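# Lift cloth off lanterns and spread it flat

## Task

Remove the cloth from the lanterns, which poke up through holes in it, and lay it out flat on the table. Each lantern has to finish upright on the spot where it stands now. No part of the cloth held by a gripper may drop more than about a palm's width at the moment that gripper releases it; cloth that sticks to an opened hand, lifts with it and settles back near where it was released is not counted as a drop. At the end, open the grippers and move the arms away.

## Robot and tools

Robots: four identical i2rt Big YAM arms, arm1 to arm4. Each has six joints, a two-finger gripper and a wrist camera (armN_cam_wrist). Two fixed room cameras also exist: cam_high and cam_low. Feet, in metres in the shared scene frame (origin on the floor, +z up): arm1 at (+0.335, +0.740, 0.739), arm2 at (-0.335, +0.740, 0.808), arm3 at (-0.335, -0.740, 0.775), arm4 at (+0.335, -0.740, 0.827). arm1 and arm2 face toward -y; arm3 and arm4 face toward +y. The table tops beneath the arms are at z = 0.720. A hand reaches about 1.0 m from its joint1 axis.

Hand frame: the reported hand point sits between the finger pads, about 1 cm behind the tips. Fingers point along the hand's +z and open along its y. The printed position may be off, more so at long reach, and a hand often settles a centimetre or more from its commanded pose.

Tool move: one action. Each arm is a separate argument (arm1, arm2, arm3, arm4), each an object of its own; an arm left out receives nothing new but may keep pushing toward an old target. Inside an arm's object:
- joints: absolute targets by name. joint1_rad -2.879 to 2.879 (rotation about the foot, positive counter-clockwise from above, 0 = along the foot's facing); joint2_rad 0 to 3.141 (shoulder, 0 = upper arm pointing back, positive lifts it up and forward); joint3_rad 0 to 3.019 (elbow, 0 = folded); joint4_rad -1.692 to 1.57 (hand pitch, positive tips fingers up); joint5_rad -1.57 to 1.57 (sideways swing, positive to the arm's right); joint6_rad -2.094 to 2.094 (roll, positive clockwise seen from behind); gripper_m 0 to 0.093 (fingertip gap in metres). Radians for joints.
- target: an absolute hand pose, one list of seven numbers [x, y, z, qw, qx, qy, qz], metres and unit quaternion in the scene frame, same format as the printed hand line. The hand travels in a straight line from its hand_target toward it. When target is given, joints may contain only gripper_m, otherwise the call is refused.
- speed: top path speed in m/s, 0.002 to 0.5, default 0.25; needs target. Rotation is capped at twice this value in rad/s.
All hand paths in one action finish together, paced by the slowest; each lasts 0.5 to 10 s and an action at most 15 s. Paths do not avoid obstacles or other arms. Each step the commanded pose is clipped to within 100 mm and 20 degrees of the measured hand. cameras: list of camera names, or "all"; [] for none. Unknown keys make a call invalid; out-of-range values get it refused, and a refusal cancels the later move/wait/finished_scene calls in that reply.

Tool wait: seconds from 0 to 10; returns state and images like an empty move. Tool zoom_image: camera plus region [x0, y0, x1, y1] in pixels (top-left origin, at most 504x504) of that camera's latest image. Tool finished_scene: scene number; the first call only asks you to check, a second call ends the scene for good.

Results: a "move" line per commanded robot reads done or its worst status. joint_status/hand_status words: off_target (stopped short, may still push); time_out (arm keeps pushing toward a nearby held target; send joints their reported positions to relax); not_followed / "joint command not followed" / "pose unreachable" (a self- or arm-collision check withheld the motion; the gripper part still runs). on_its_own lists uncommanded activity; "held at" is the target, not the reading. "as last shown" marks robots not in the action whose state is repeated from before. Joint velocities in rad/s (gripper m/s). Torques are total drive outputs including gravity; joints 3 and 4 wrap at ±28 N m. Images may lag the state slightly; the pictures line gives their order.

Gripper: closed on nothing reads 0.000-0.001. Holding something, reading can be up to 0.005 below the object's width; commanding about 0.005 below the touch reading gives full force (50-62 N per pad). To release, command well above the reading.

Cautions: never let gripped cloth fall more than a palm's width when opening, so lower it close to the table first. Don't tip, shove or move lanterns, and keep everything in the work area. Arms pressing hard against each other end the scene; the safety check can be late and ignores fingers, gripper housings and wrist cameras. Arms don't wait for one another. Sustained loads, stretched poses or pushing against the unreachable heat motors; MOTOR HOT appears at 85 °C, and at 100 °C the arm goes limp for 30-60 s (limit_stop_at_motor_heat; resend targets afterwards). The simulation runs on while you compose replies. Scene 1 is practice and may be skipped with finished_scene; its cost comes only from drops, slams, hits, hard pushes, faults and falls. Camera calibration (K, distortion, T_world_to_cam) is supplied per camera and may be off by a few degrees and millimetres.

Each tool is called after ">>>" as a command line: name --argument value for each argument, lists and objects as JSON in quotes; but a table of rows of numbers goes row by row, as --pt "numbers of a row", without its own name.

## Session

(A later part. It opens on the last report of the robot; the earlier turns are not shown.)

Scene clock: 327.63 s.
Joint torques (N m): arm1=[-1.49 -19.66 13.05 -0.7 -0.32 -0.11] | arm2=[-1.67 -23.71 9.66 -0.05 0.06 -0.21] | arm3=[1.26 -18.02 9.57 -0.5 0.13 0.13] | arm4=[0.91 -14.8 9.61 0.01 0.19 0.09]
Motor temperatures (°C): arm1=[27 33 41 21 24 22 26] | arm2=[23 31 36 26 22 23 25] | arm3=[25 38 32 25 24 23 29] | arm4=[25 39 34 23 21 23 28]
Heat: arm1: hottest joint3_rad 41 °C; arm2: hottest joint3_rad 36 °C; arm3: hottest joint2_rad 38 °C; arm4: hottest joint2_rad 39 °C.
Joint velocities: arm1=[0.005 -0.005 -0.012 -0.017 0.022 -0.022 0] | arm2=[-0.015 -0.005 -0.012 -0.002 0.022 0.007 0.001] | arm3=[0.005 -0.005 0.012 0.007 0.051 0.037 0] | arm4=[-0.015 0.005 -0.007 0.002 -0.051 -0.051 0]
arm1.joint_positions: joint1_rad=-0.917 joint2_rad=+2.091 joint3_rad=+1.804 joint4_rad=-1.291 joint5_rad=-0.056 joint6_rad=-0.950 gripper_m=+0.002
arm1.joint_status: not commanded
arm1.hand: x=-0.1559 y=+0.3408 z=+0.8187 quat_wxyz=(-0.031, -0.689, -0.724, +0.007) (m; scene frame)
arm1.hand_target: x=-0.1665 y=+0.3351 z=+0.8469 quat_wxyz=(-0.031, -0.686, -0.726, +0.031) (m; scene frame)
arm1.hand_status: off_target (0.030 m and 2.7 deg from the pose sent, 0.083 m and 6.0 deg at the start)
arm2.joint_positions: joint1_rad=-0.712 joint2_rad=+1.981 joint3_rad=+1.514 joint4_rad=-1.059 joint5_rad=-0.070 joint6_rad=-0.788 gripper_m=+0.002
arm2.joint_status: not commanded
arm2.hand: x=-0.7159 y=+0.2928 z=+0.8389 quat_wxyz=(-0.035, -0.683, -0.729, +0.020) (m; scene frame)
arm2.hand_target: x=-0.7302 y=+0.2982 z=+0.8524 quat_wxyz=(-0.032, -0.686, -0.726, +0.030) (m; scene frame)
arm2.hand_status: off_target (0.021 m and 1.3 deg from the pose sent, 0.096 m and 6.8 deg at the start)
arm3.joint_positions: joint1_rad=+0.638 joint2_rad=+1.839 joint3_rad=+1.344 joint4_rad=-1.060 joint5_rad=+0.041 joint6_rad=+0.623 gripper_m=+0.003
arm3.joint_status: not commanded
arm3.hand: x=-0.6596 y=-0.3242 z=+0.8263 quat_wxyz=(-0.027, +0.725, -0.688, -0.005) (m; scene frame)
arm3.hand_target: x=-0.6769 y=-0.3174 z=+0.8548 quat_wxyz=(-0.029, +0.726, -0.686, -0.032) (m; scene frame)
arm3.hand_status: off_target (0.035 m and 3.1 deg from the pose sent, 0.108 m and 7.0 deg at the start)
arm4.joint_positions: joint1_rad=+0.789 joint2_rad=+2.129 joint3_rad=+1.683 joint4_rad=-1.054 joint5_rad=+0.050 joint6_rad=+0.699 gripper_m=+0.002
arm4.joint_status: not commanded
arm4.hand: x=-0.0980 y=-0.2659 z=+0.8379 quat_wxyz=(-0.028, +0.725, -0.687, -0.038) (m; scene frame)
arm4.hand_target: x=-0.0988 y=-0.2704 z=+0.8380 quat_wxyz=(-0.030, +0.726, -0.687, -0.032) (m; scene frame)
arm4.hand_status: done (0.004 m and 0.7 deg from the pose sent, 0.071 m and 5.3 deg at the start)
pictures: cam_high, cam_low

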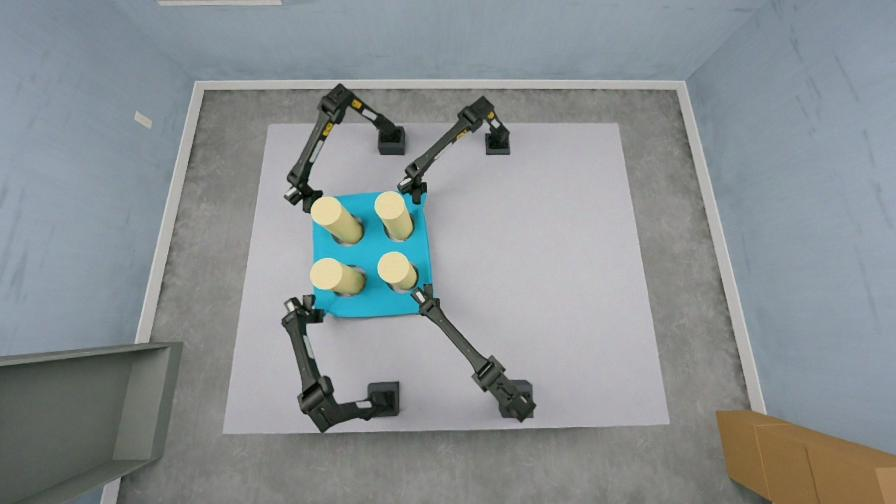

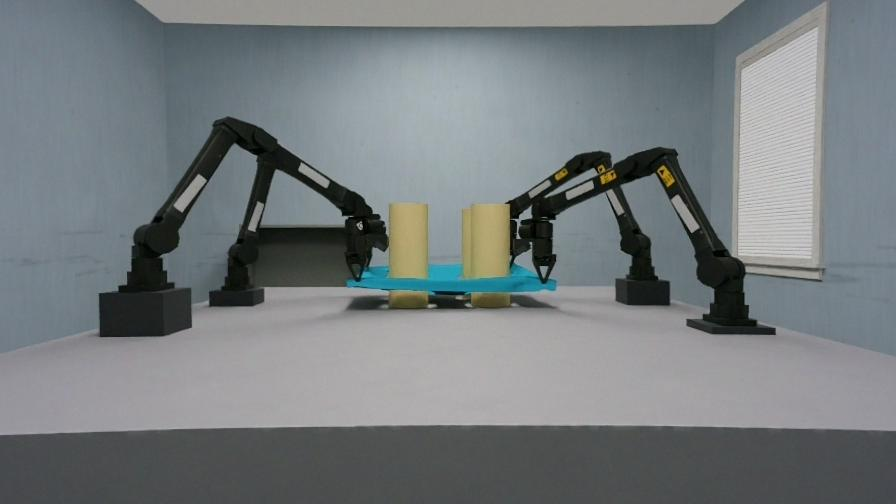

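>>> move --arm1 '{"target": [-0.1668, 0.3371, 0.928, 0.0633, 0.6845, 0.7238, -0.0599], "speed": 0.15}' --arm2 '{"target": [-0.726, 0.3149, 0.914, 0.0633, 0.6845, 0.7238, -0.0599], "speed": 0.15}' --arm3 '{"target": [-0.6772, -0.3173, 0.929, -0.0599, 0.7238, -0.6845, -0.0633], "speed": 0.15}' --arm4 '{"target": [-0.0931, -0.2793, 0.902, -0.0599, 0.7238, -0.6845, -0.0633], "speed": 0.15}' --cameras '["cam_high", "cam_low"]'

>>> zoom_image --camera "cam_high" --region '[270, 170, 470, 340]'

>>> zoom_image --camera "cam_low" --region '[320, 160, 580, 330]'

Scene clock: 339.53 s.
Joint torques (N m): arm1=[-1.2 -18.32 13.55 -0.43 -0.3 -0.08] | arm2=[-1.67 -21.3 8.2 0.06 0.07 -0.26] | arm3=[1.26 -16.62 10.11 -0.42 0.14 0.14] | arm4=[1.38 -13.04 9.31 0.05 0.21 0.17]
Motor temperatures (°C): arm1=[27 33 41 21 24 22 26] | arm2=[23 32 36 26 22 23 25] | arm3=[25 37 33 25 24 23 29] | arm4=[25 39 34 23 21 23 28]
Heat: arm1: hottest joint3_rad 41 °C; arm2: hottest joint3_rad 36 °C; arm3: hottest joint2_rad 37 °C; arm4: hottest joint2_rad 39 °C.
move: arm1 off_target; arm2 off_target; arm3 off_target; arm4 off_target
Joint velocities: arm1=[-0.015 0.015 -0.022 0.002 0.051 -0.051 0] | arm2=[-0.005 0.005 -0.002 -0.012 -0.022 0.037 0.001] | arm3=[0.005 -0.015 0.002 -0.017 0.007 -0.022 0.002] | arm4=[-0.015 -0.005 -0.007 -0.012 0.037 0.007 0]
arm1.joint_positions: joint1_rad=-0.939 joint2_rad=+2.013 joint3_rad=+1.907 joint4_rad=-1.414 joint5_rad=-0.131 joint6_rad=-0.966 gripper_m=+0.002
arm1.joint_status: not commanded
arm1.hand: x=-0.1598 y=+0.3409 z=+0.9064 quat_wxyz=(-0.063, -0.689, -0.721, +0.042) (m; scene frame)
arm1.hand_target: x=-0.1669 y=+0.3370 z=+0.9286 quat_wxyz=(-0.062, -0.684, -0.724, +0.061) (m; scene frame)
arm1.hand_status: off_target (0.023 m and 2.1 deg from the pose sent, 0.110 m and 7.1 deg at the start)
arm2.joint_positions: joint1_rad=-0.745 joint2_rad=+1.841 joint3_rad=+1.511 joint4_rad=-1.100 joint5_rad=-0.139 joint6_rad=-0.816 gripper_m=+0.002
arm2.joint_status: not commanded
arm2.hand: x=-0.7197 y=+0.2998 z=+0.9169 quat_wxyz=(-0.068, -0.680, -0.727, +0.068) (m; scene frame)
arm2.hand_target: x=-0.7259 y=+0.3142 z=+0.9140 quat_wxyz=(-0.064, -0.685, -0.724, +0.060) (m; scene frame)
arm2.hand_status: off_target (0.017 m and 1.3 deg from the pose sent, 0.079 m and 5.7 deg at the start)
arm3.joint_positions: joint1_rad=+0.653 joint2_rad=+1.728 joint3_rad=+1.400 joint4_rad=-1.148 joint5_rad=+0.096 joint6_rad=+0.632 gripper_m=+0.003
arm3.joint_status: not commanded
arm3.hand: x=-0.6628 y=-0.3196 z=+0.9032 quat_wxyz=(-0.059, +0.724, -0.686, -0.041) (m; scene frame)
arm3.hand_target: x=-0.6775 y=-0.3169 z=+0.9285 quat_wxyz=(-0.059, +0.724, -0.684, -0.064) (m; scene frame)
arm3.hand_status: off_target (0.030 m and 2.5 deg from the pose sent, 0.104 m and 7.7 deg at the start)
arm4.joint_positions: joint1_rad=+0.802 joint2_rad=+1.989 joint3_rad=+1.650 joint4_rad=-1.074 joint5_rad=+0.109 joint6_rad=+0.703 gripper_m=+0.002
arm4.joint_status: not commanded
arm4.hand: x=-0.0927 y=-0.2691 z=+0.9124 quat_wxyz=(-0.060, +0.723, -0.684, -0.080) (m; scene frame)
arm4.hand_target: x=-0.0928 y=-0.2795 z=+0.9024 quat_wxyz=(-0.060, +0.724, -0.684, -0.064) (m; scene frame)
arm4.hand_status: off_target (0.015 m and 1.9 deg from the pose sent, 0.066 m and 4.7 deg at the start)
pictures: cam_high, cam_low

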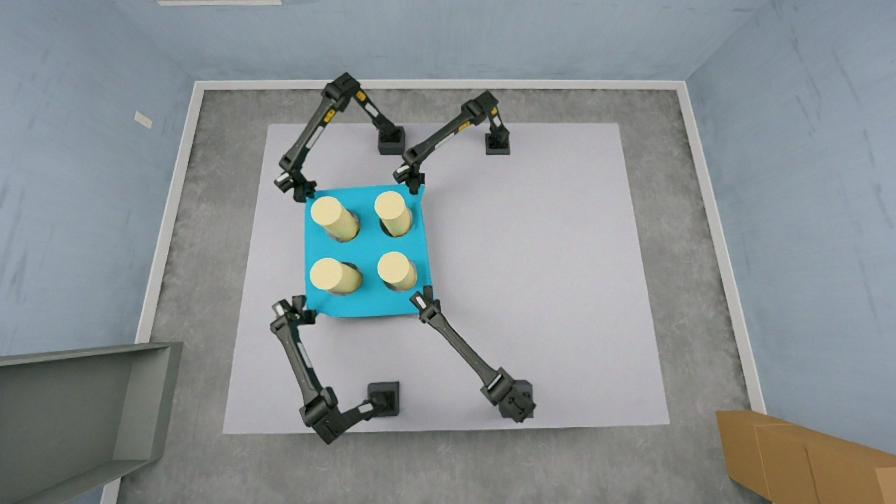

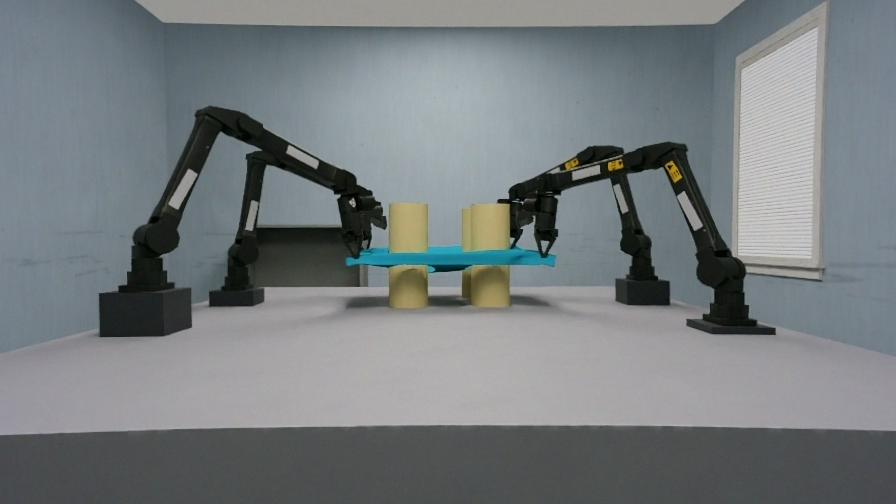

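Scaled by 2.520.

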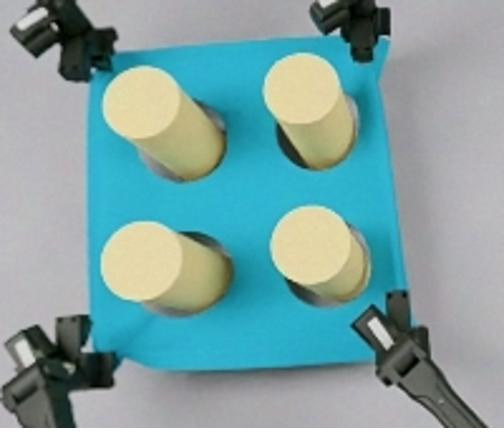

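Scaled by 1.938.

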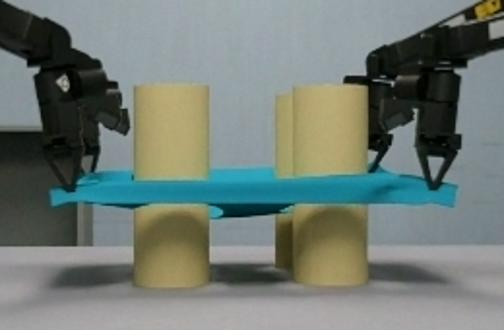

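>>> zoom_image --camera "cam_high" --region '[300, 240, 380, 310]'

>>> zoom_image --camera "cam_high" --region '[365, 180, 445, 310]'

Scaled by 6.300.

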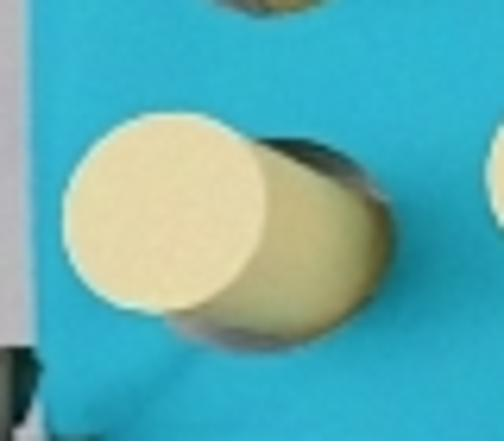

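Scaled by 3.877.

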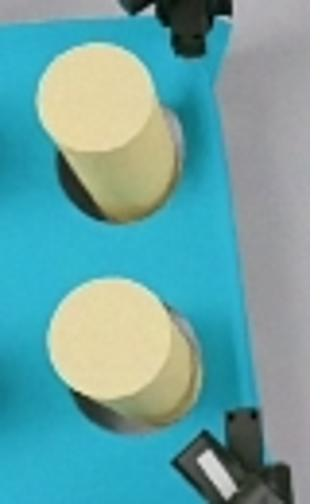

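>>> move --arm1 '{"target": [-0.157, 0.342, 1.007, 0.0948, 0.6812, 0.7204, -0.0897], "speed": 0.15}' --arm2 '{"target": [-0.716, 0.319, 0.984, 0.0948, 0.6812, 0.7204, -0.0897], "speed": 0.15}' --arm3 '{"target": [-0.674, -0.320, 1.011, -0.0897, 0.7204, -0.6812, -0.0948], "speed": 0.15}' --arm4 '{"target": [-0.0905, -0.277, 0.977, -0.0897, 0.7204, -0.6812, -0.0948], "speed": 0.15}' --cameras '["cam_high", "cam_low"]'

>>> zoom_image --camera "cam_high" --region '[280, 160, 480, 340]'

>>> zoom_image --camera "cam_low" --region '[320, 160, 580, 330]'

Scene clock: 367.83 s.
Joint torques (N m): arm1=[-1.73 -17.44 13.87 -0.35 -0.23 -0.1] | arm2=[-1.96 -19.25 10.67 -0.1 0.05 -0.22] | arm3=[1.79 -15.5 10.69 -0.38 0.06 0.12] | arm4=[1.49 -12.45 13.29 -0.1 0.27 0.17]
Motor temperatures (°C): arm1=[27 33 44 21 24 22 26] | arm2=[23 31 34 26 22 23 25] | arm3=[25 36 35 24 23 23 29] | arm4=[25 38 33 23 21 23 28]
Heat: arm1: hottest joint3_rad 44 °C; arm2: hottest joint3_rad 34 °C; arm3: hottest joint2_rad 36 °C; arm4: hottest joint2_rad 38 °C.
move: arm1 off_target; arm2 off_target; arm3 off_target; arm4 off_target
Joint velocities: arm1=[-0.005 -0.015 -0.027 -0.002 0.007 -0.066 0] | arm2=[0.015 0.005 -0.002 0.002 0.007 -0.037 -0.001] | arm3=[-0.005 -0.015 -0.002 -0.002 -0.037 0.007 -0.001] | arm4=[-0.005 -0.005 0.017 -0.007 0.022 -0.051 0]
arm1.joint_positions: joint1_rad=-0.947 joint2_rad=+1.952 joint3_rad=+2.005 joint4_rad=-1.532 joint5_rad=-0.208 joint6_rad=-0.973 gripper_m=+0.002
arm1.joint_status: not commanded
arm1.hand: x=-0.1480 y=+0.3399 z=+0.9828 quat_wxyz=(-0.097, -0.684, -0.720, +0.068) (m; scene frame)
arm1.hand_target: x=-0.1568 y=+0.3422 z=+1.0073 quat_wxyz=(-0.094, -0.681, -0.721, +0.091) (m; scene frame)
arm1.hand_status: off_target (0.026 m and 2.5 deg from the pose sent, 0.101 m and 6.6 deg at the start)
arm2.joint_positions: joint1_rad=-0.754 joint2_rad=+1.733 joint3_rad=+1.511 joint4_rad=-1.173 joint5_rad=-0.205 joint6_rad=-0.819 gripper_m=+0.002
arm2.joint_status: not commanded
arm2.hand: x=-0.7024 y=+0.3088 z=+0.9758 quat_wxyz=(-0.101, -0.676, -0.725, +0.086) (m; scene frame)
arm2.hand_target: x=-0.7161 y=+0.3185 z=+0.9841 quat_wxyz=(-0.095, -0.681, -0.720, +0.090) (m; scene frame)
arm2.hand_status: off_target (0.019 m and 1.1 deg from the pose sent, 0.070 m and 4.0 deg at the start)
arm3.joint_positions: joint1_rad=+0.660 joint2_rad=+1.638 joint3_rad=+1.492 joint4_rad=-1.263 joint5_rad=+0.154 joint6_rad=+0.639 gripper_m=+0.003
arm3.joint_status: not commanded
arm3.hand: x=-0.6582 y=-0.3166 z=+0.9838 quat_wxyz=(-0.091, +0.719, -0.686, -0.071) (m; scene frame)
arm3.hand_target: x=-0.6742 y=-0.3195 z=+1.0104 quat_wxyz=(-0.089, +0.721, -0.681, -0.095) (m; scene frame)
arm3.hand_status: off_target (0.032 m and 2.7 deg from the pose sent, 0.108 m and 7.1 deg at the start)
arm4.joint_positions: joint1_rad=+0.811 joint2_rad=+1.895 joint3_rad=+1.654 joint4_rad=-1.144 joint5_rad=+0.167 joint6_rad=+0.704 gripper_m=+0.002
arm4.joint_status: not commanded
arm4.hand: x=-0.0802 y=-0.2766 z=+0.9690 quat_wxyz=(-0.089, +0.721, -0.681, -0.092) (m; scene frame)
arm4.hand_target: x=-0.0902 y=-0.2777 z=+0.9774 quat_wxyz=(-0.089, +0.720, -0.681, -0.095) (m; scene frame)
arm4.hand_status: off_target (0.013 m and 0.4 deg from the pose sent, 0.065 m and 3.9 deg at the start)
pictures: cam_high, cam_low

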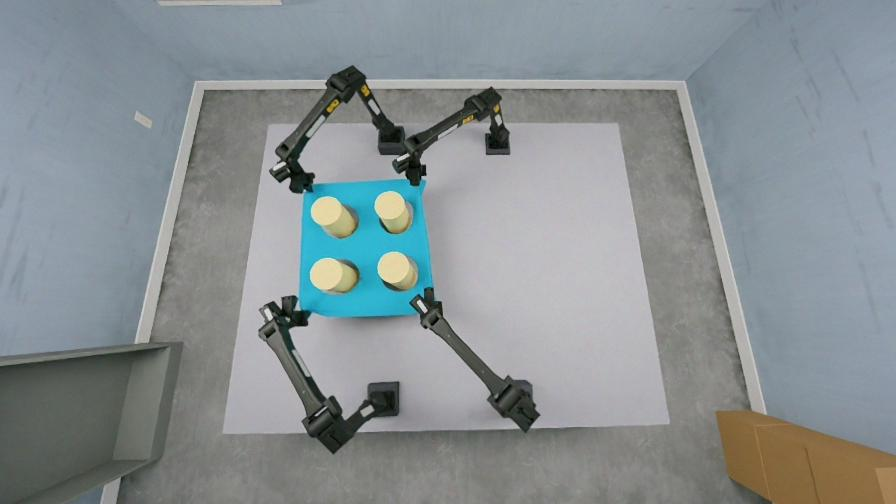

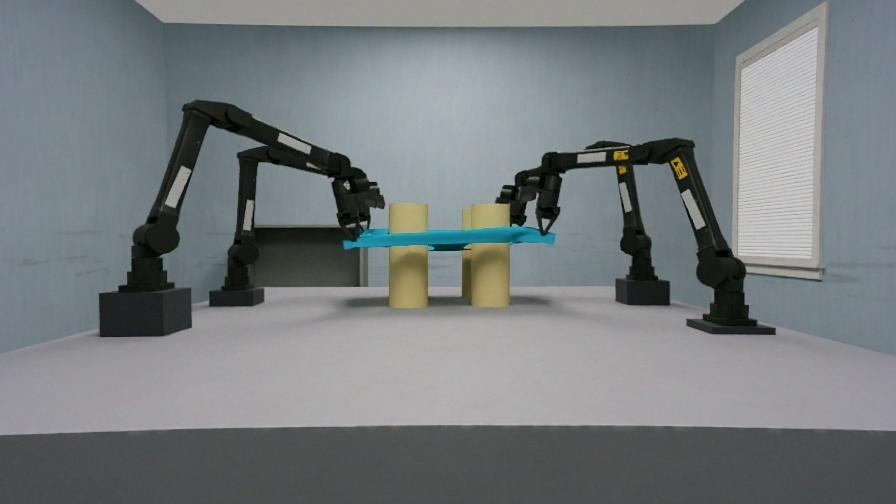

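Scaled by 2.520.

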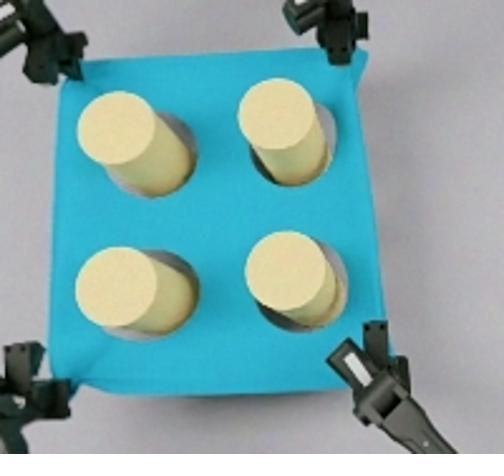

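Scaled by 1.938.

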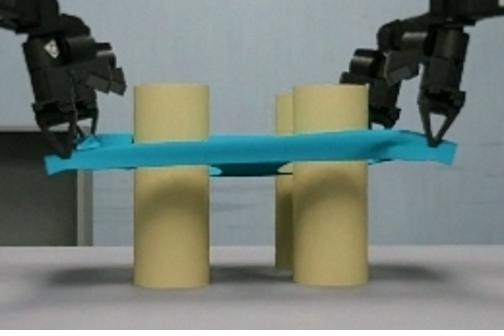

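>>> move --arm1 '{"target": [-0.163, 0.350, 1.084, 0.1262, 0.6766, 0.7155, -0.1193], "speed": 0.15}' --arm2 '{"target": [-0.7236, 0.317, 1.068, 0.1262, 0.6766, 0.7155, -0.1193], "speed": 0.15}' --arm3 '{"target": [-0.683, -0.323, 1.087, -0.1193, 0.7155, -0.6766, -0.1262], "speed": 0.15}' --arm4 '{"target": [-0.0975, -0.2685, 1.068, -0.1193, 0.7155, -0.6766, -0.1262], "speed": 0.15}' --cameras '["cam_high", "cam_low"]'

>>> zoom_image --camera "cam_high" --region '[280, 160, 480, 340]'

>>> zoom_image --camera "cam_low" --region '[320, 160, 580, 330]'

Scene clock: 380.33 s.
Joint torques (N m): arm1=[-2.08 -17.26 14.05 -0.1 -0.32 -0.07] | arm2=[-1.79 -19.66 13.6 -0.16 -0.03 -0.22] | arm3=[1.9 -16.26 11.17 -0.31 0.05 0.12] | arm4=[1.38 -12.4 14.12 0.09 0.35 0.17]
Motor temperatures (°C): arm1=[27 33 44 21 24 22 26] | arm2=[23 30 34 26 22 23 25] | arm3=[25 37 37 24 23 23 30] | arm4=[25 37 36 23 21 23 28]
Heat: arm1: hottest joint3_rad 44 °C; arm2: hottest joint3_rad 34 °C; arm3: hottest joint2_rad 37 °C; arm4: hottest joint2_rad 37 °C.
move: arm1 off_target; arm2 off_target; arm3 off_target; arm4 off_target
Joint velocities: arm1=[-0.005 -0.005 -0.002 -0.007 -0.022 -0.022 0.001] | arm2=[-0.005 0.005 -0.027 0.007 -0.066 0.022 -0.001] | arm3=[0.005 -0.015 0.002 -0.012 0.022 -0.081 0] | arm4=[-0.005 -0.005 -0.022 -0.002 -0.11 -0.007 0]
arm1.joint_positions: joint1_rad=-0.985 joint2_rad=+1.952 joint3_rad=+2.199 joint4_rad=-1.668 joint5_rad=-0.286 joint6_rad=-0.992 gripper_m=+0.002
arm1.joint_status: not commanded
arm1.hand: x=-0.1572 y=+0.3476 z=+1.0609 quat_wxyz=(-0.128, -0.682, -0.713, +0.106) (m; scene frame)
arm1.hand_target: x=-0.1629 y=+0.3505 z=+1.0839 quat_wxyz=(-0.123, -0.676, -0.715, +0.129) (m; scene frame)
arm1.hand_status: off_target (0.024 m and 1.6 deg from the pose sent, 0.103 m and 6.8 deg at the start; a joint's target at an end of its range on 20 of 38 steps)
arm2.joint_positions: joint1_rad=-0.785 joint2_rad=+1.694 joint3_rad=+1.630 joint4_rad=-1.312 joint5_rad=-0.275 joint6_rad=-0.834 gripper_m=+0.002
arm2.joint_status: not commanded
arm2.hand: x=-0.7064 y=+0.3128 z=+1.0443 quat_wxyz=(-0.133, -0.675, -0.719, +0.099) (m; scene frame)
arm2.hand_target: x=-0.7233 y=+0.3174 z=+1.0678 quat_wxyz=(-0.126, -0.677, -0.715, +0.119) (m; scene frame)
arm2.hand_status: off_target (0.030 m and 2.5 deg from the pose sent, 0.095 m and 5.0 deg at the start)
arm3.joint_positions: joint1_rad=+0.693 joint2_rad=+1.616 joint3_rad=+1.633 joint4_rad=-1.377 joint5_rad=+0.217 joint6_rad=+0.660 gripper_m=+0.003
arm3.joint_status: not commanded
arm3.hand: x=-0.6695 y=-0.3159 z=+1.0518 quat_wxyz=(-0.122, +0.716, -0.681, -0.095) (m; scene frame)
arm3.hand_target: x=-0.6827 y=-0.3229 z=+1.0864 quat_wxyz=(-0.119, +0.716, -0.676, -0.126) (m; scene frame)
arm3.hand_status: off_target (0.038 m and 3.6 deg from the pose sent, 0.106 m and 7.1 deg at the start)
arm4.joint_positions: joint1_rad=+0.826 joint2_rad=+1.859 joint3_rad=+1.818 joint4_rad=-1.288 joint5_rad=+0.226 joint6_rad=+0.704 gripper_m=+0.002
arm4.joint_status: not commanded
arm4.hand: x=-0.0877 y=-0.2683 z=+1.0559 quat_wxyz=(-0.118, +0.717, -0.676, -0.119) (m; scene frame)
arm4.hand_target: x=-0.0966 y=-0.2695 z=+1.0680 quat_wxyz=(-0.119, +0.716, -0.677, -0.127) (m; scene frame)
arm4.hand_status: off_target (0.016 m and 0.9 deg from the pose sent, 0.101 m and 5.3 deg at the start)
pictures: cam_high, cam_low

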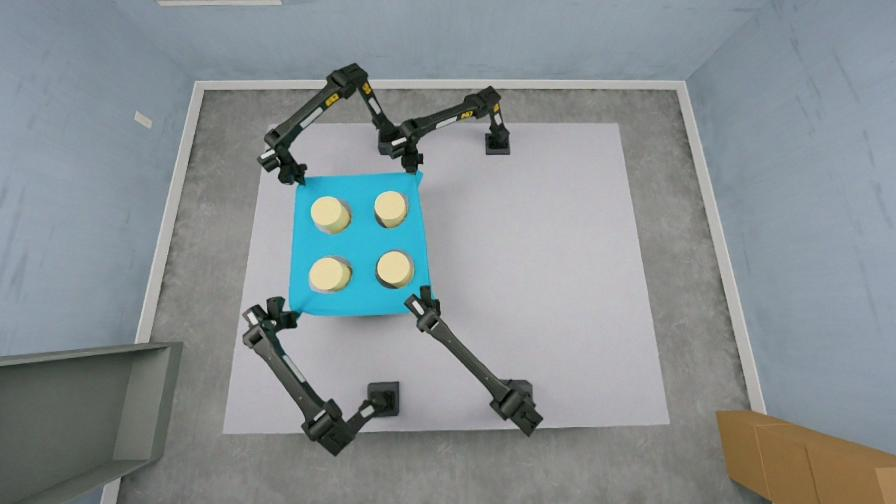

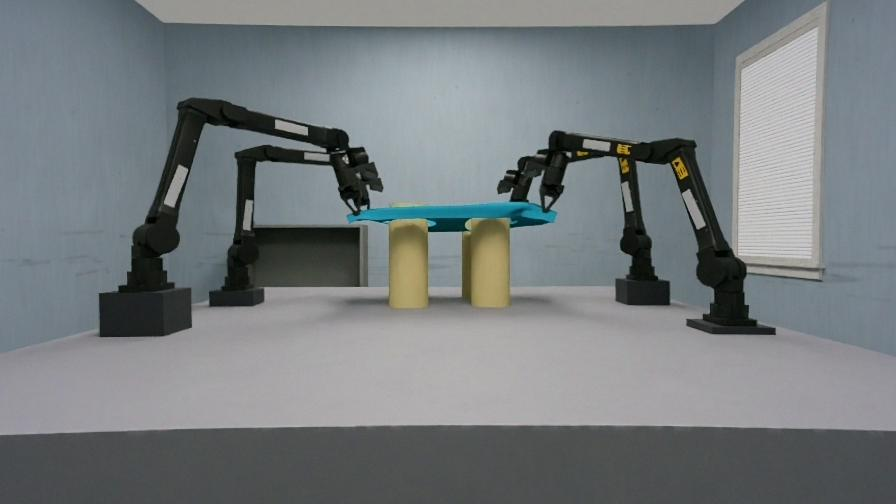

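Scaled by 2.520.

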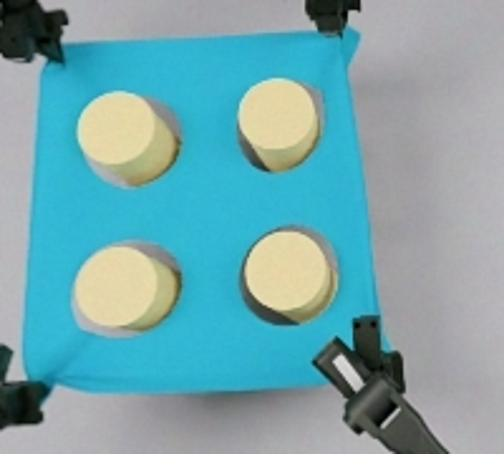

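Scaled by 1.938.

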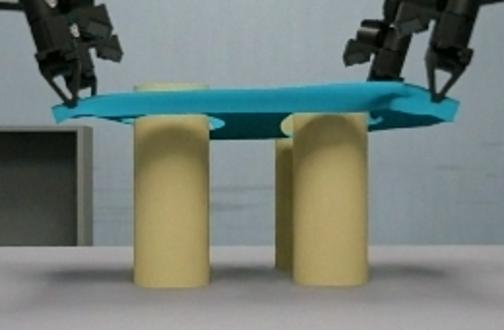

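>>> move --arm1 '{"target": [-0.161, 0.350, 1.164, 0.2003, 0.6605, 0.6984, -0.1894], "speed": 0.15}' --arm2 '{"target": [-0.7275, 0.316, 1.164, 0.2003, 0.6605, 0.6984, -0.1894], "speed": 0.15}' --arm3 '{"target": [-0.684, -0.326, 1.174, -0.1894, 0.6984, -0.6605, -0.2003], "speed": 0.15}' --arm4 '{"target": [-0.098, -0.270, 1.152, -0.1894, 0.6984, -0.6605, -0.2003], "speed": 0.15}' --cameras '["cam_high", "cam_low"]'

>>> zoom_image --camera "cam_high" --region '[280, 160, 480, 340]'

>>> zoom_image --camera "cam_low" --region '[320, 130, 580, 300]'

Scene clock: 387.90 s.
Joint torques (N m): arm1=[-1.96 -17.79 14.17 0.12 -0.49 0.1] | arm2=[-1.61 -19.14 14.35 0.2 -0.18 -0.19] | arm3=[2.02 -15.03 11.48 -0.02 0.15 0.09] | arm4=[1.26 -11.81 14.75 1.01 0.48 0.08]
Motor temperatures (°C): arm1=[27 33 45 21 24 22 26] | arm2=[23 30 35 26 22 23 25] | arm3=[25 37 39 24 23 23 30] | arm4=[25 38 37 23 21 23 28]
Heat: arm1: hottest joint3_rad 45 °C; arm2: hottest joint3_rad 35 °C; arm3: hottest joint3_rad 39 °C; arm4: hottest joint2_rad 38 °C.
move: arm1 off_target; arm2 off_target; arm3 off_target; arm4 off_target
Joint velocities: arm1=[-0.005 -0.015 0.002 -0.002 -0.037 0.007 0] | arm2=[-0.015 -0.005 0.012 -0.002 0.051 -0.007 0] | arm3=[0.005 -0.005 -0.002 0.007 0.022 0.007 0] | arm4=[-0.005 -0.005 -0.007 -0.007 0.037 0.022 -0.001]
arm1.joint_positions: joint1_rad=-1.029 joint2_rad=+1.926 joint3_rad=+2.299 joint4_rad=-1.670 joint5_rad=-0.475 joint6_rad=-0.992 gripper_m=+0.002
arm1.joint_status: not commanded
arm1.hand: x=-0.1600 y=+0.3437 z=+1.1297 quat_wxyz=(-0.202, -0.664, -0.696, +0.186) (m; scene frame)
arm1.hand_target: x=-0.1598 y=+0.3508 z=+1.1637 quat_wxyz=(-0.195, -0.661, -0.692, +0.216) (m; scene frame)
arm1.hand_status: off_target (0.035 m and 0.7 deg from the pose sent, 0.103 m and 13.0 deg at the start; a joint's target at an end of its range on 37 of 39 steps)
arm2.joint_positions: joint1_rad=-0.836 joint2_rad=+1.644 joint3_rad=+1.760 joint4_rad=-1.375 joint5_rad=-0.446 joint6_rad=-0.837 gripper_m=+0.002
arm2.joint_status: not commanded
arm2.hand: x=-0.7125 y=+0.3091 z=+1.1348 quat_wxyz=(-0.209, -0.662, -0.702, +0.162) (m; scene frame)
arm2.hand_target: x=-0.7273 y=+0.3164 z=+1.1637 quat_wxyz=(-0.200, -0.661, -0.698, +0.190) (m; scene frame)
arm2.hand_status: off_target (0.034 m and 3.3 deg from the pose sent, 0.122 m and 13.3 deg at the start)
arm3.joint_positions: joint1_rad=+0.740 joint2_rad=+1.546 joint3_rad=+1.732 joint4_rad=-1.389 joint5_rad=+0.362 joint6_rad=+0.661 gripper_m=+0.003
arm3.joint_status: not commanded
arm3.hand: x=-0.6733 y=-0.3153 z=+1.1380 quat_wxyz=(-0.194, +0.701, -0.666, -0.167) (m; scene frame)
arm3.hand_target: x=-0.6837 y=-0.3258 z=+1.1734 quat_wxyz=(-0.189, +0.700, -0.659, -0.201) (m; scene frame)
arm3.hand_status: off_target (0.039 m and 3.9 deg from the pose sent, 0.123 m and 14.7 deg at the start)
arm4.joint_positions: joint1_rad=+0.868 joint2_rad=+1.773 joint3_rad=+1.856 joint4_rad=-1.283 joint5_rad=+0.375 joint6_rad=+0.704 gripper_m=+0.002
arm4.joint_status: not commanded
arm4.hand: x=-0.0875 y=-0.2718 z=+1.1330 quat_wxyz=(-0.188, +0.702, -0.663, -0.181) (m; scene frame)
arm4.hand_target: x=-0.0969 y=-0.2711 z=+1.1522 quat_wxyz=(-0.189, +0.698, -0.661, -0.201) (m; scene frame)
arm4.hand_status: off_target (0.022 m and 2.2 deg from the pose sent, 0.097 m and 12.7 deg at the start)
pictures: cam_high, cam_low

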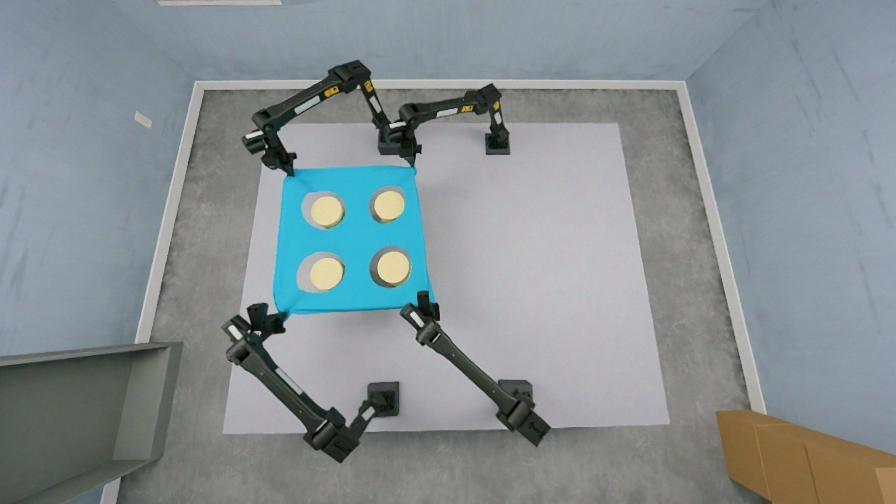

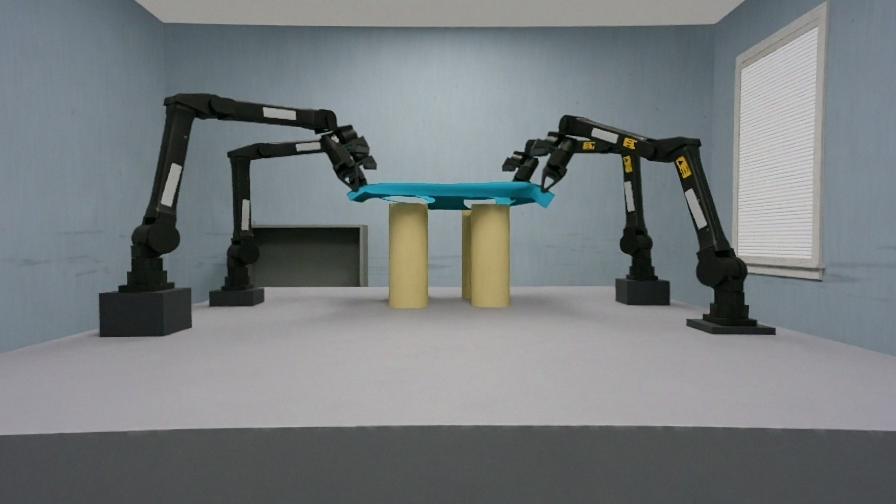

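Scaled by 2.520.

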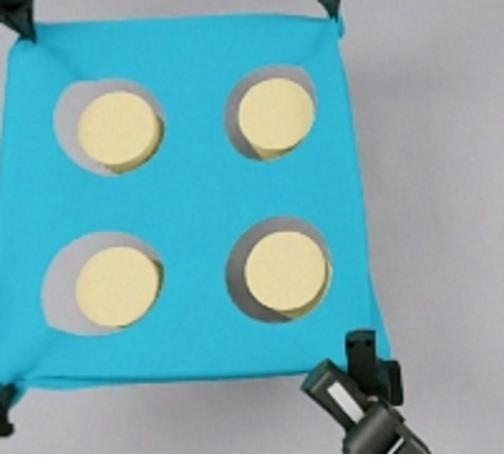

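Scaled by 1.938.

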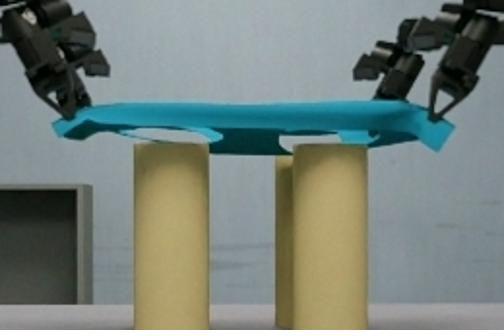

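>>> move --arm1 '{"target": [-0.158, 0.357, 1.258, 0.2366, 0.6497, 0.687, -0.2237], "speed": 0.15}' --arm2 '{"target": [-0.727, 0.323, 1.254, 0.2366, 0.6497, 0.687, -0.2237], "speed": 0.15}' --arm3 '{"target": [-0.684, -0.335, 1.262, -0.2237, 0.687, -0.6497, -0.2366], "speed": 0.15}' --arm4 '{"target": [-0.0985, -0.272, 1.245, -0.2237, 0.687, -0.6497, -0.2366], "speed": 0.15}' --cameras '["cam_high", "cam_low"]'

>>> zoom_image --camera "cam_low" --region '[320, 110, 580, 280]'

Scene clock: 394.57 s.
Joint torques (N m): arm1=[-2.43 -16.09 13.34 0.34 -0.55 0.15] | arm2=[-2.14 -17.85 13.9 0.32 -0.21 -0.19] | arm3=[1.96 -12.45 10.82 0.17 0.19 0.09] | arm4=[1.61 -11.16 14.56 0.54 0.45 -0.05]
Motor temperatures (°C): arm1=[27 35 45 21 24 22 26] | arm2=[23 29 36 26 22 23 25] | arm3=[25 36 38 24 23 23 30] | arm4=[25 37 38 23 21 23 28]
Heat: arm1: hottest joint3_rad 45 °C; arm2: hottest joint3_rad 36 °C; arm3: hottest joint3_rad 38 °C; arm4: hottest joint3_rad 38 °C.
move: arm1 off_target; arm2 off_target; arm3 off_target; arm4 off_target
Joint velocities: arm1=[0.005 -0.005 -0.002 0.017 0.007 -0.037 0] | arm2=[0.005 -0.005 -0.027 -0.012 -0.007 -0.037 0] | arm3=[-0.005 -0.015 0.002 -0.002 -0.051 -0.051 -0.001] | arm4=[-0.005 -0.005 -0.007 -0.002 0.007 0.037 0]
arm1.joint_positions: joint1_rad=-1.058 joint2_rad=+1.908 joint3_rad=+2.486 joint4_rad=-1.672 joint5_rad=-0.586 joint6_rad=-0.913 gripper_m=+0.002
arm1.joint_status: not commanded
arm1.hand: x=-0.1600 y=+0.3469 z=+1.2279 quat_wxyz=(-0.235, -0.652, -0.664, +0.282) (m; scene frame)
arm1.hand_target: x=-0.1570 y=+0.3577 z=+1.2574 quat_wxyz=(-0.229, -0.649, -0.657, +0.307) (m; scene frame)
arm1.hand_status: off_target (0.032 m and 7.2 deg from the pose sent, 0.129 m and 6.2 deg at the start; a joint's target at an end of its range on 39 of 40 steps)
arm2.joint_positions: joint1_rad=-0.868 joint2_rad=+1.648 joint3_rad=+1.995 joint4_rad=-1.530 joint5_rad=-0.538 joint6_rad=-0.837 gripper_m=+0.002
arm2.joint_status: not commanded
arm2.hand: x=-0.7130 y=+0.3133 z=+1.2330 quat_wxyz=(-0.246, -0.649, -0.691, +0.203) (m; scene frame)
arm2.hand_target: x=-0.7270 y=+0.3231 z=+1.2536 quat_wxyz=(-0.237, -0.650, -0.687, +0.224) (m; scene frame)
arm2.hand_status: off_target (0.027 m and 2.7 deg from the pose sent, 0.121 m and 8.1 deg at the start)
arm3.joint_positions: joint1_rad=+0.774 joint2_rad=+1.547 joint3_rad=+1.977 joint4_rad=-1.531 joint5_rad=+0.443 joint6_rad=+0.661 gripper_m=+0.003
arm3.joint_status: not commanded
arm3.hand: x=-0.6733 y=-0.3241 z=+1.2413 quat_wxyz=(-0.230, +0.686, -0.655, -0.216) (m; scene frame)
arm3.hand_target: x=-0.6844 y=-0.3343 z=+1.2619 quat_wxyz=(-0.223, +0.688, -0.649, -0.237) (m; scene frame)
arm3.hand_status: off_target (0.026 m and 2.5 deg from the pose sent, 0.126 m and 9.0 deg at the start)
arm4.joint_positions: joint1_rad=+0.885 joint2_rad=+1.774 joint3_rad=+2.083 joint4_rad=-1.408 joint5_rad=+0.453 joint6_rad=+0.703 gripper_m=+0.002
arm4.joint_status: not commanded
arm4.hand: x=-0.0891 y=-0.2688 z=+1.2325 quat_wxyz=(-0.222, +0.682, -0.658, -0.230) (m; scene frame)
arm4.hand_target: x=-0.0973 y=-0.2731 z=+1.2447 quat_wxyz=(-0.223, +0.687, -0.650, -0.237) (m; scene frame)
arm4.hand_status: off_target (0.016 m and 1.4 deg from the pose sent, 0.113 m and 7.9 deg at the start)
pictures: cam_high, cam_low

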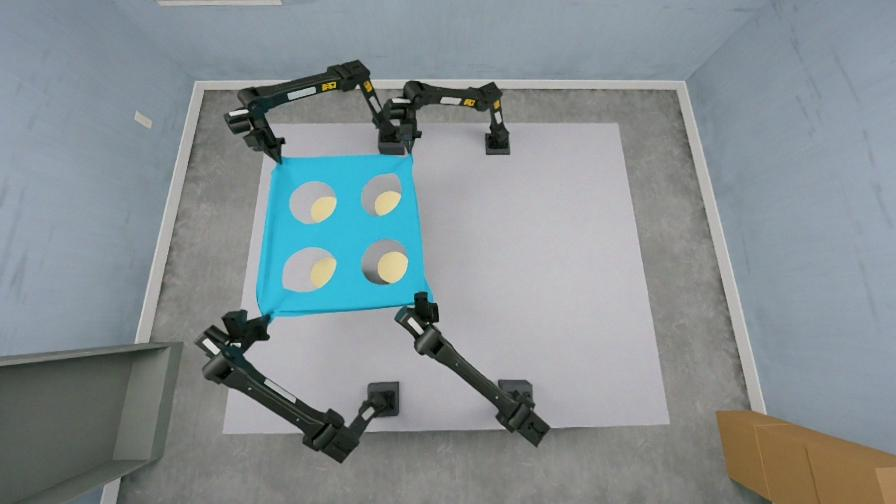

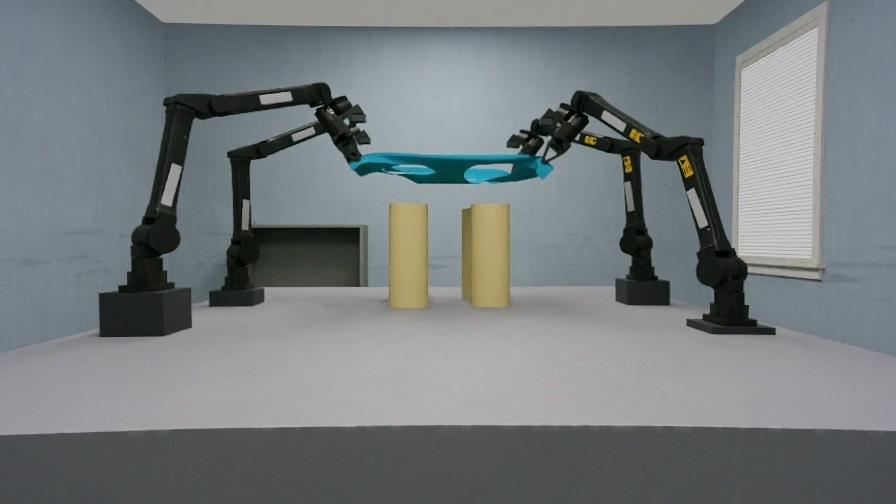

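Scaled by 1.938.

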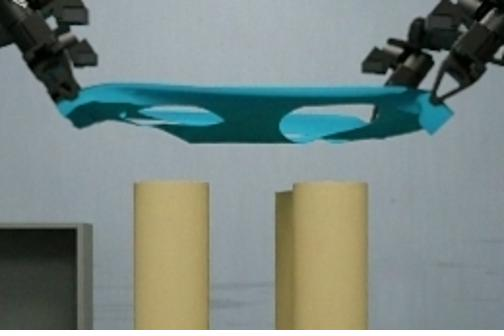

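>>> move --arm1 '{"target": [0.217, 0.357, 1.26, 0.2366, 0.6497, 0.687, -0.2237], "speed": 0.25}' --arm2 '{"target": [-0.352, 0.323, 1.254, 0.2366, 0.6497, 0.687, -0.2237], "speed": 0.25}' --arm3 '{"target": [-0.309, -0.335, 1.26, -0.2237, 0.687, -0.6497, -0.2366], "speed": 0.25}' --arm4 '{"target": [0.2765, -0.274, 1.248, -0.2237, 0.687, -0.6497, -0.2366], "speed": 0.25}' --cameras '["cam_high", "cam_low"]'

Scene clock: 407.87 s.
Joint torques (N m): arm1=[-1.14 -6.3 9.11 1.11 -0.12 0.15] | arm2=[-0.79 -10.75 8.72 1.55 0.3 0.01] | arm3=[0.79 -8.82 7.51 1.07 -0.09 -0.17] | arm4=[0.26 -5.54 10.56 1.78 -0.03 -0.07]
Motor temperatures (°C): arm1=[27 36 45 21 24 22 26] | arm2=[23 29 36 26 22 23 25] | arm3=[25 35 38 24 23 23 30] | arm4=[25 36 38 23 21 23 28]
Heat: arm1: hottest joint3_rad 45 °C; arm2: hottest joint3_rad 36 °C; arm3: hottest joint3_rad 38 °C; arm4: hottest joint3_rad 38 °C.
move: arm1 done; arm2 off_target; arm3 off_target; arm4 done
Joint velocities: arm1=[-0.015 -0.015 -0.017 -0.002 -0.007 -0.037 0] | arm2=[0.005 -0.015 0.007 0.012 0.022 0.007 0] | arm3=[-0.005 -0.015 0.002 0.002 0.051 0.022 0.002] | arm4=[-0.015 -0.024 -0.017 -0.002 0.081 -0.037 0]
arm1.joint_positions: joint1_rad=-0.424 joint2_rad=+1.228 joint3_rad=+1.783 joint4_rad=-1.558 joint5_rad=-0.286 joint6_rad=-0.386 gripper_m=+0.002
arm1.joint_status: not commanded
arm1.hand: x=+0.2179 y=+0.3500 z=+1.2550 quat_wxyz=(-0.234, -0.650, -0.692, +0.211) (m; scene frame)
arm1.hand_target: x=+0.2206 y=+0.3564 z=+1.2622 quat_wxyz=(-0.238, -0.650, -0.687, +0.219) (m; scene frame)
arm1.hand_status: done (0.009 m and 1.6 deg from the pose sent, 0.379 m and 7.2 deg at the start)
arm2.joint_positions: joint1_rad=-0.030 joint2_rad=+1.138 joint3_rad=+1.509 joint4_rad=-1.292 joint5_rad=-0.077 joint6_rad=-0.100 gripper_m=+0.002
arm2.joint_status: not commanded
arm2.hand: x=-0.3412 y=+0.3091 z=+1.2521 quat_wxyz=(-0.236, -0.642, -0.697, +0.216) (m; scene frame)
arm2.hand_target: x=-0.3486 y=+0.3164 z=+1.2556 quat_wxyz=(-0.236, -0.649, -0.687, +0.224) (m; scene frame)
arm2.hand_status: off_target (0.018 m and 1.7 deg from the pose sent, 0.362 m and 2.7 deg at the start)
arm3.joint_positions: joint1_rad=-0.173 joint2_rad=+1.171 joint3_rad=+1.611 joint4_rad=-1.391 joint5_rad=-0.117 joint6_rad=-0.123 gripper_m=+0.003
arm3.joint_status: not commanded
arm3.hand: x=-0.3007 y=-0.3205 z=+1.2483 quat_wxyz=(-0.213, +0.681, -0.662, -0.230) (m; scene frame)
arm3.hand_target: x=-0.3061 y=-0.3295 z=+1.2612 quat_wxyz=(-0.225, +0.686, -0.649, -0.240) (m; scene frame)
arm3.hand_status: off_target (0.020 m and 2.2 deg from the pose sent, 0.365 m and 2.5 deg at the start)
arm4.joint_positions: joint1_rad=+0.185 joint2_rad=+1.232 joint3_rad=+1.504 joint4_rad=-1.197 joint5_rad=+0.062 joint6_rad=+0.085 gripper_m=+0.002
arm4.joint_status: not commanded
arm4.hand: x=+0.2758 y=-0.2711 z=+1.2476 quat_wxyz=(-0.221, +0.684, -0.655, -0.234) (m; scene frame)
arm4.hand_target: x=+0.2767 y=-0.2735 z=+1.2482 quat_wxyz=(-0.224, +0.687, -0.650, -0.235) (m; scene frame)
arm4.hand_status: done (0.003 m and 0.8 deg from the pose sent, 0.366 m and 1.4 deg at the start)
pictures: cam_high, cam_low

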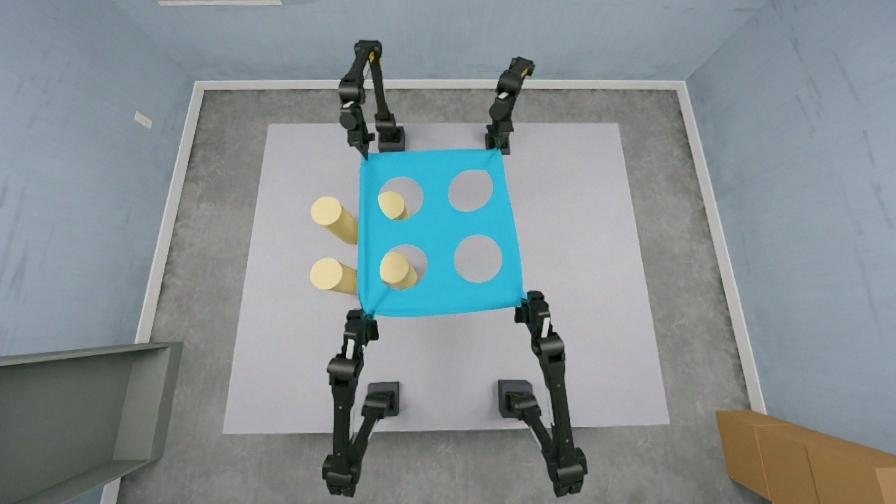

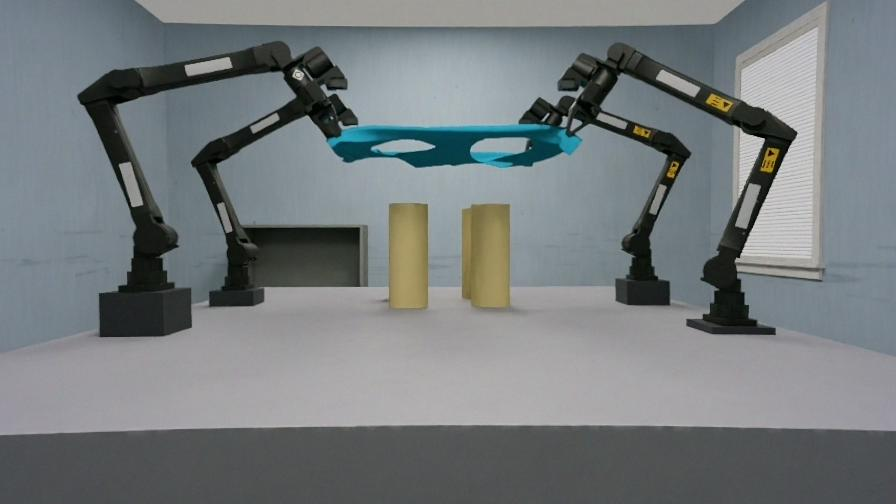

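>>> move --arm1 '{"target": [0.592, 0.357, 1.26, 0.2366, 0.6497, 0.687, -0.2237], "speed": 0.25}' --arm2 '{"target": [0.023, 0.323, 1.254, 0.2366, 0.6497, 0.687, -0.2237], "speed": 0.25}' --arm3 '{"target": [0.066, -0.335, 1.26, -0.2237, 0.687, -0.6497, -0.2366], "speed": 0.25}' --arm4 '{"target": [0.6515, -0.274, 1.248, -0.2237, 0.687, -0.6497, -0.2366], "speed": 0.25}' --cameras '["cam_high", "cam_low"]'

Scene clock: 412.87 s.
Joint torques (N m): arm1=[-0.56 -8.06 14.79 0.5 0.17 0.15] | arm2=[1.03 -18.78 14.5 -0.17 0.32 -0.04] | arm3=[-0.85 -17.38 10.99 -0.34 -0.06 -0.19] | arm4=[-0.62 -9.17 15.58 0.69 -0.28 -0.07]
Motor temperatures (°C): arm1=[27 36 45 21 24 22 26] | arm2=[23 28 37 26 22 23 25] | arm3=[25 35 38 24 23 23 30] | arm4=[25 36 38 23 21 23 29]
Heat: arm1: hottest joint3_rad 45 °C; arm2: hottest joint3_rad 37 °C; arm3: hottest joint3_rad 38 °C; arm4: hottest joint3_rad 38 °C.
move: arm1 off_target; arm2 off_target; arm3 off_target; arm4 off_target
Joint velocities: arm1=[-0.005 -0.005 -0.007 0.002 -0.022 0.022 0] | arm2=[-0.005 -0.005 0.007 -0.002 0.081 0.066 0] | arm3=[-0.005 0.005 0.007 -0.027 -0.007 -0.022 0] | arm4=[-0.005 -0.005 -0.022 0.007 -0.037 -0.022 0]
arm1.joint_positions: joint1_rad=+0.706 joint2_rad=+1.389 joint3_rad=+1.874 joint4_rad=-1.591 joint5_rad=+0.380 joint6_rad=+0.567 gripper_m=+0.002
arm1.joint_status: not commanded
arm1.hand: x=+0.5946 y=+0.3565 z=+1.2278 quat_wxyz=(-0.201, -0.653, -0.696, +0.220) (m; scene frame)
arm1.hand_target: x=+0.5976 y=+0.3623 z=+1.2566 quat_wxyz=(-0.232, -0.652, -0.688, +0.217) (m; scene frame)
arm1.hand_status: off_target (0.032 m and 4.3 deg from the pose sent, 0.374 m and 1.6 deg at the start)
arm2.joint_positions: joint1_rad=+0.858 joint2_rad=+1.565 joint3_rad=+1.840 joint4_rad=-1.395 joint5_rad=+0.461 joint6_rad=+0.665 gripper_m=+0.002
arm2.joint_status: not commanded
arm2.hand: x=+0.0282 y=+0.3128 z=+1.2148 quat_wxyz=(-0.210, -0.648, -0.696, +0.228) (m; scene frame)
arm2.hand_target: x=+0.0255 y=+0.3204 z=+1.2520 quat_wxyz=(-0.237, -0.649, -0.687, +0.225) (m; scene frame)
arm2.hand_status: off_target (0.041 m and 3.3 deg from the pose sent, 0.364 m and 1.7 deg at the start)
arm3.joint_positions: joint1_rad=-0.958 joint2_rad=+1.760 joint3_rad=+2.195 joint4_rad=-1.653 joint5_rad=-0.545 joint6_rad=-0.851 gripper_m=+0.003
arm3.joint_status: not commanded
arm3.hand: x=+0.0713 y=-0.3203 z=+1.2250 quat_wxyz=(-0.200, +0.682, -0.659, -0.247) (m; scene frame)
arm3.hand_target: x=+0.0680 y=-0.3325 z=+1.2595 quat_wxyz=(-0.230, +0.685, -0.649, -0.238) (m; scene frame)
arm3.hand_status: off_target (0.038 m and 3.2 deg from the pose sent, 0.367 m and 2.2 deg at the start; a joint's target at an end of its range on 21 of 70 steps)
arm4.joint_positions: joint1_rad=-0.671 joint2_rad=+1.553 joint3_rad=+1.789 joint4_rad=-1.344 joint5_rad=-0.438 joint6_rad=-0.650 gripper_m=+0.002
arm4.joint_status: not commanded
arm4.hand: x=+0.6425 y=-0.2721 z=+1.2237 quat_wxyz=(-0.201, +0.688, -0.656, -0.238) (m; scene frame)
arm4.hand_target: x=+0.6508 y=-0.2746 z=+1.2470 quat_wxyz=(-0.223, +0.688, -0.650, -0.234) (m; scene frame)
arm4.hand_status: off_target (0.026 m and 2.6 deg from the pose sent, 0.376 m and 0.8 deg at the start)
pictures: cam_high, cam_low

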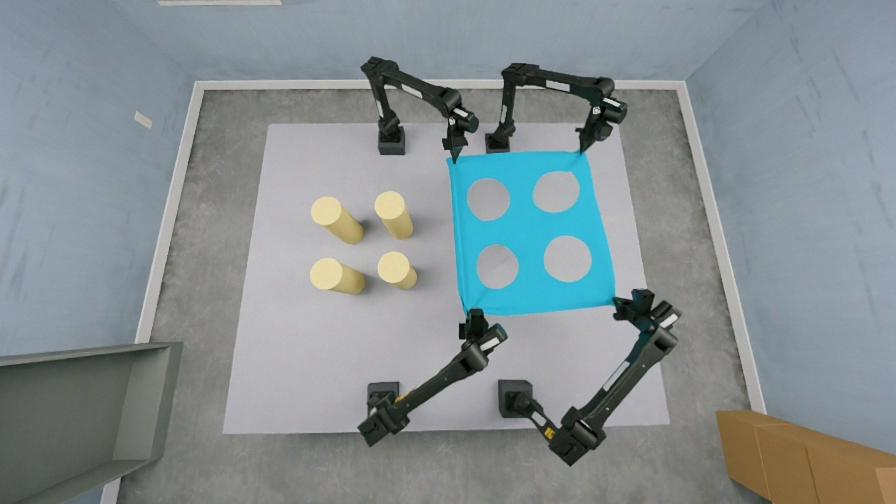

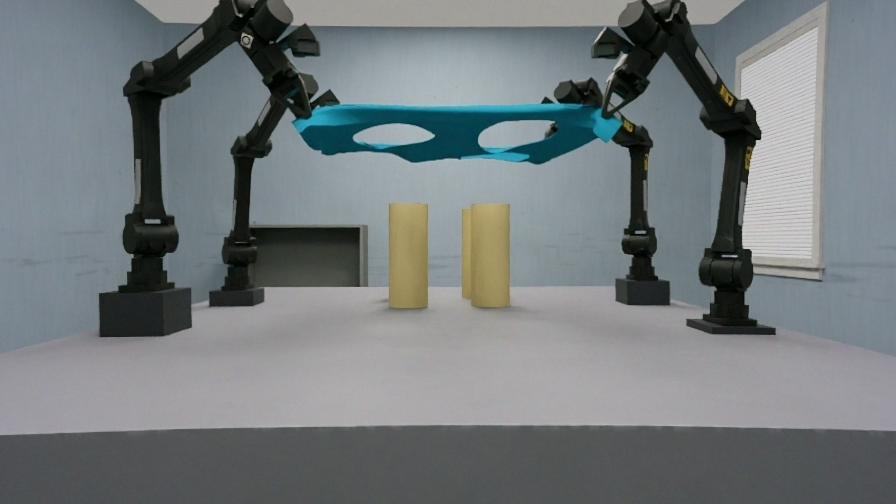

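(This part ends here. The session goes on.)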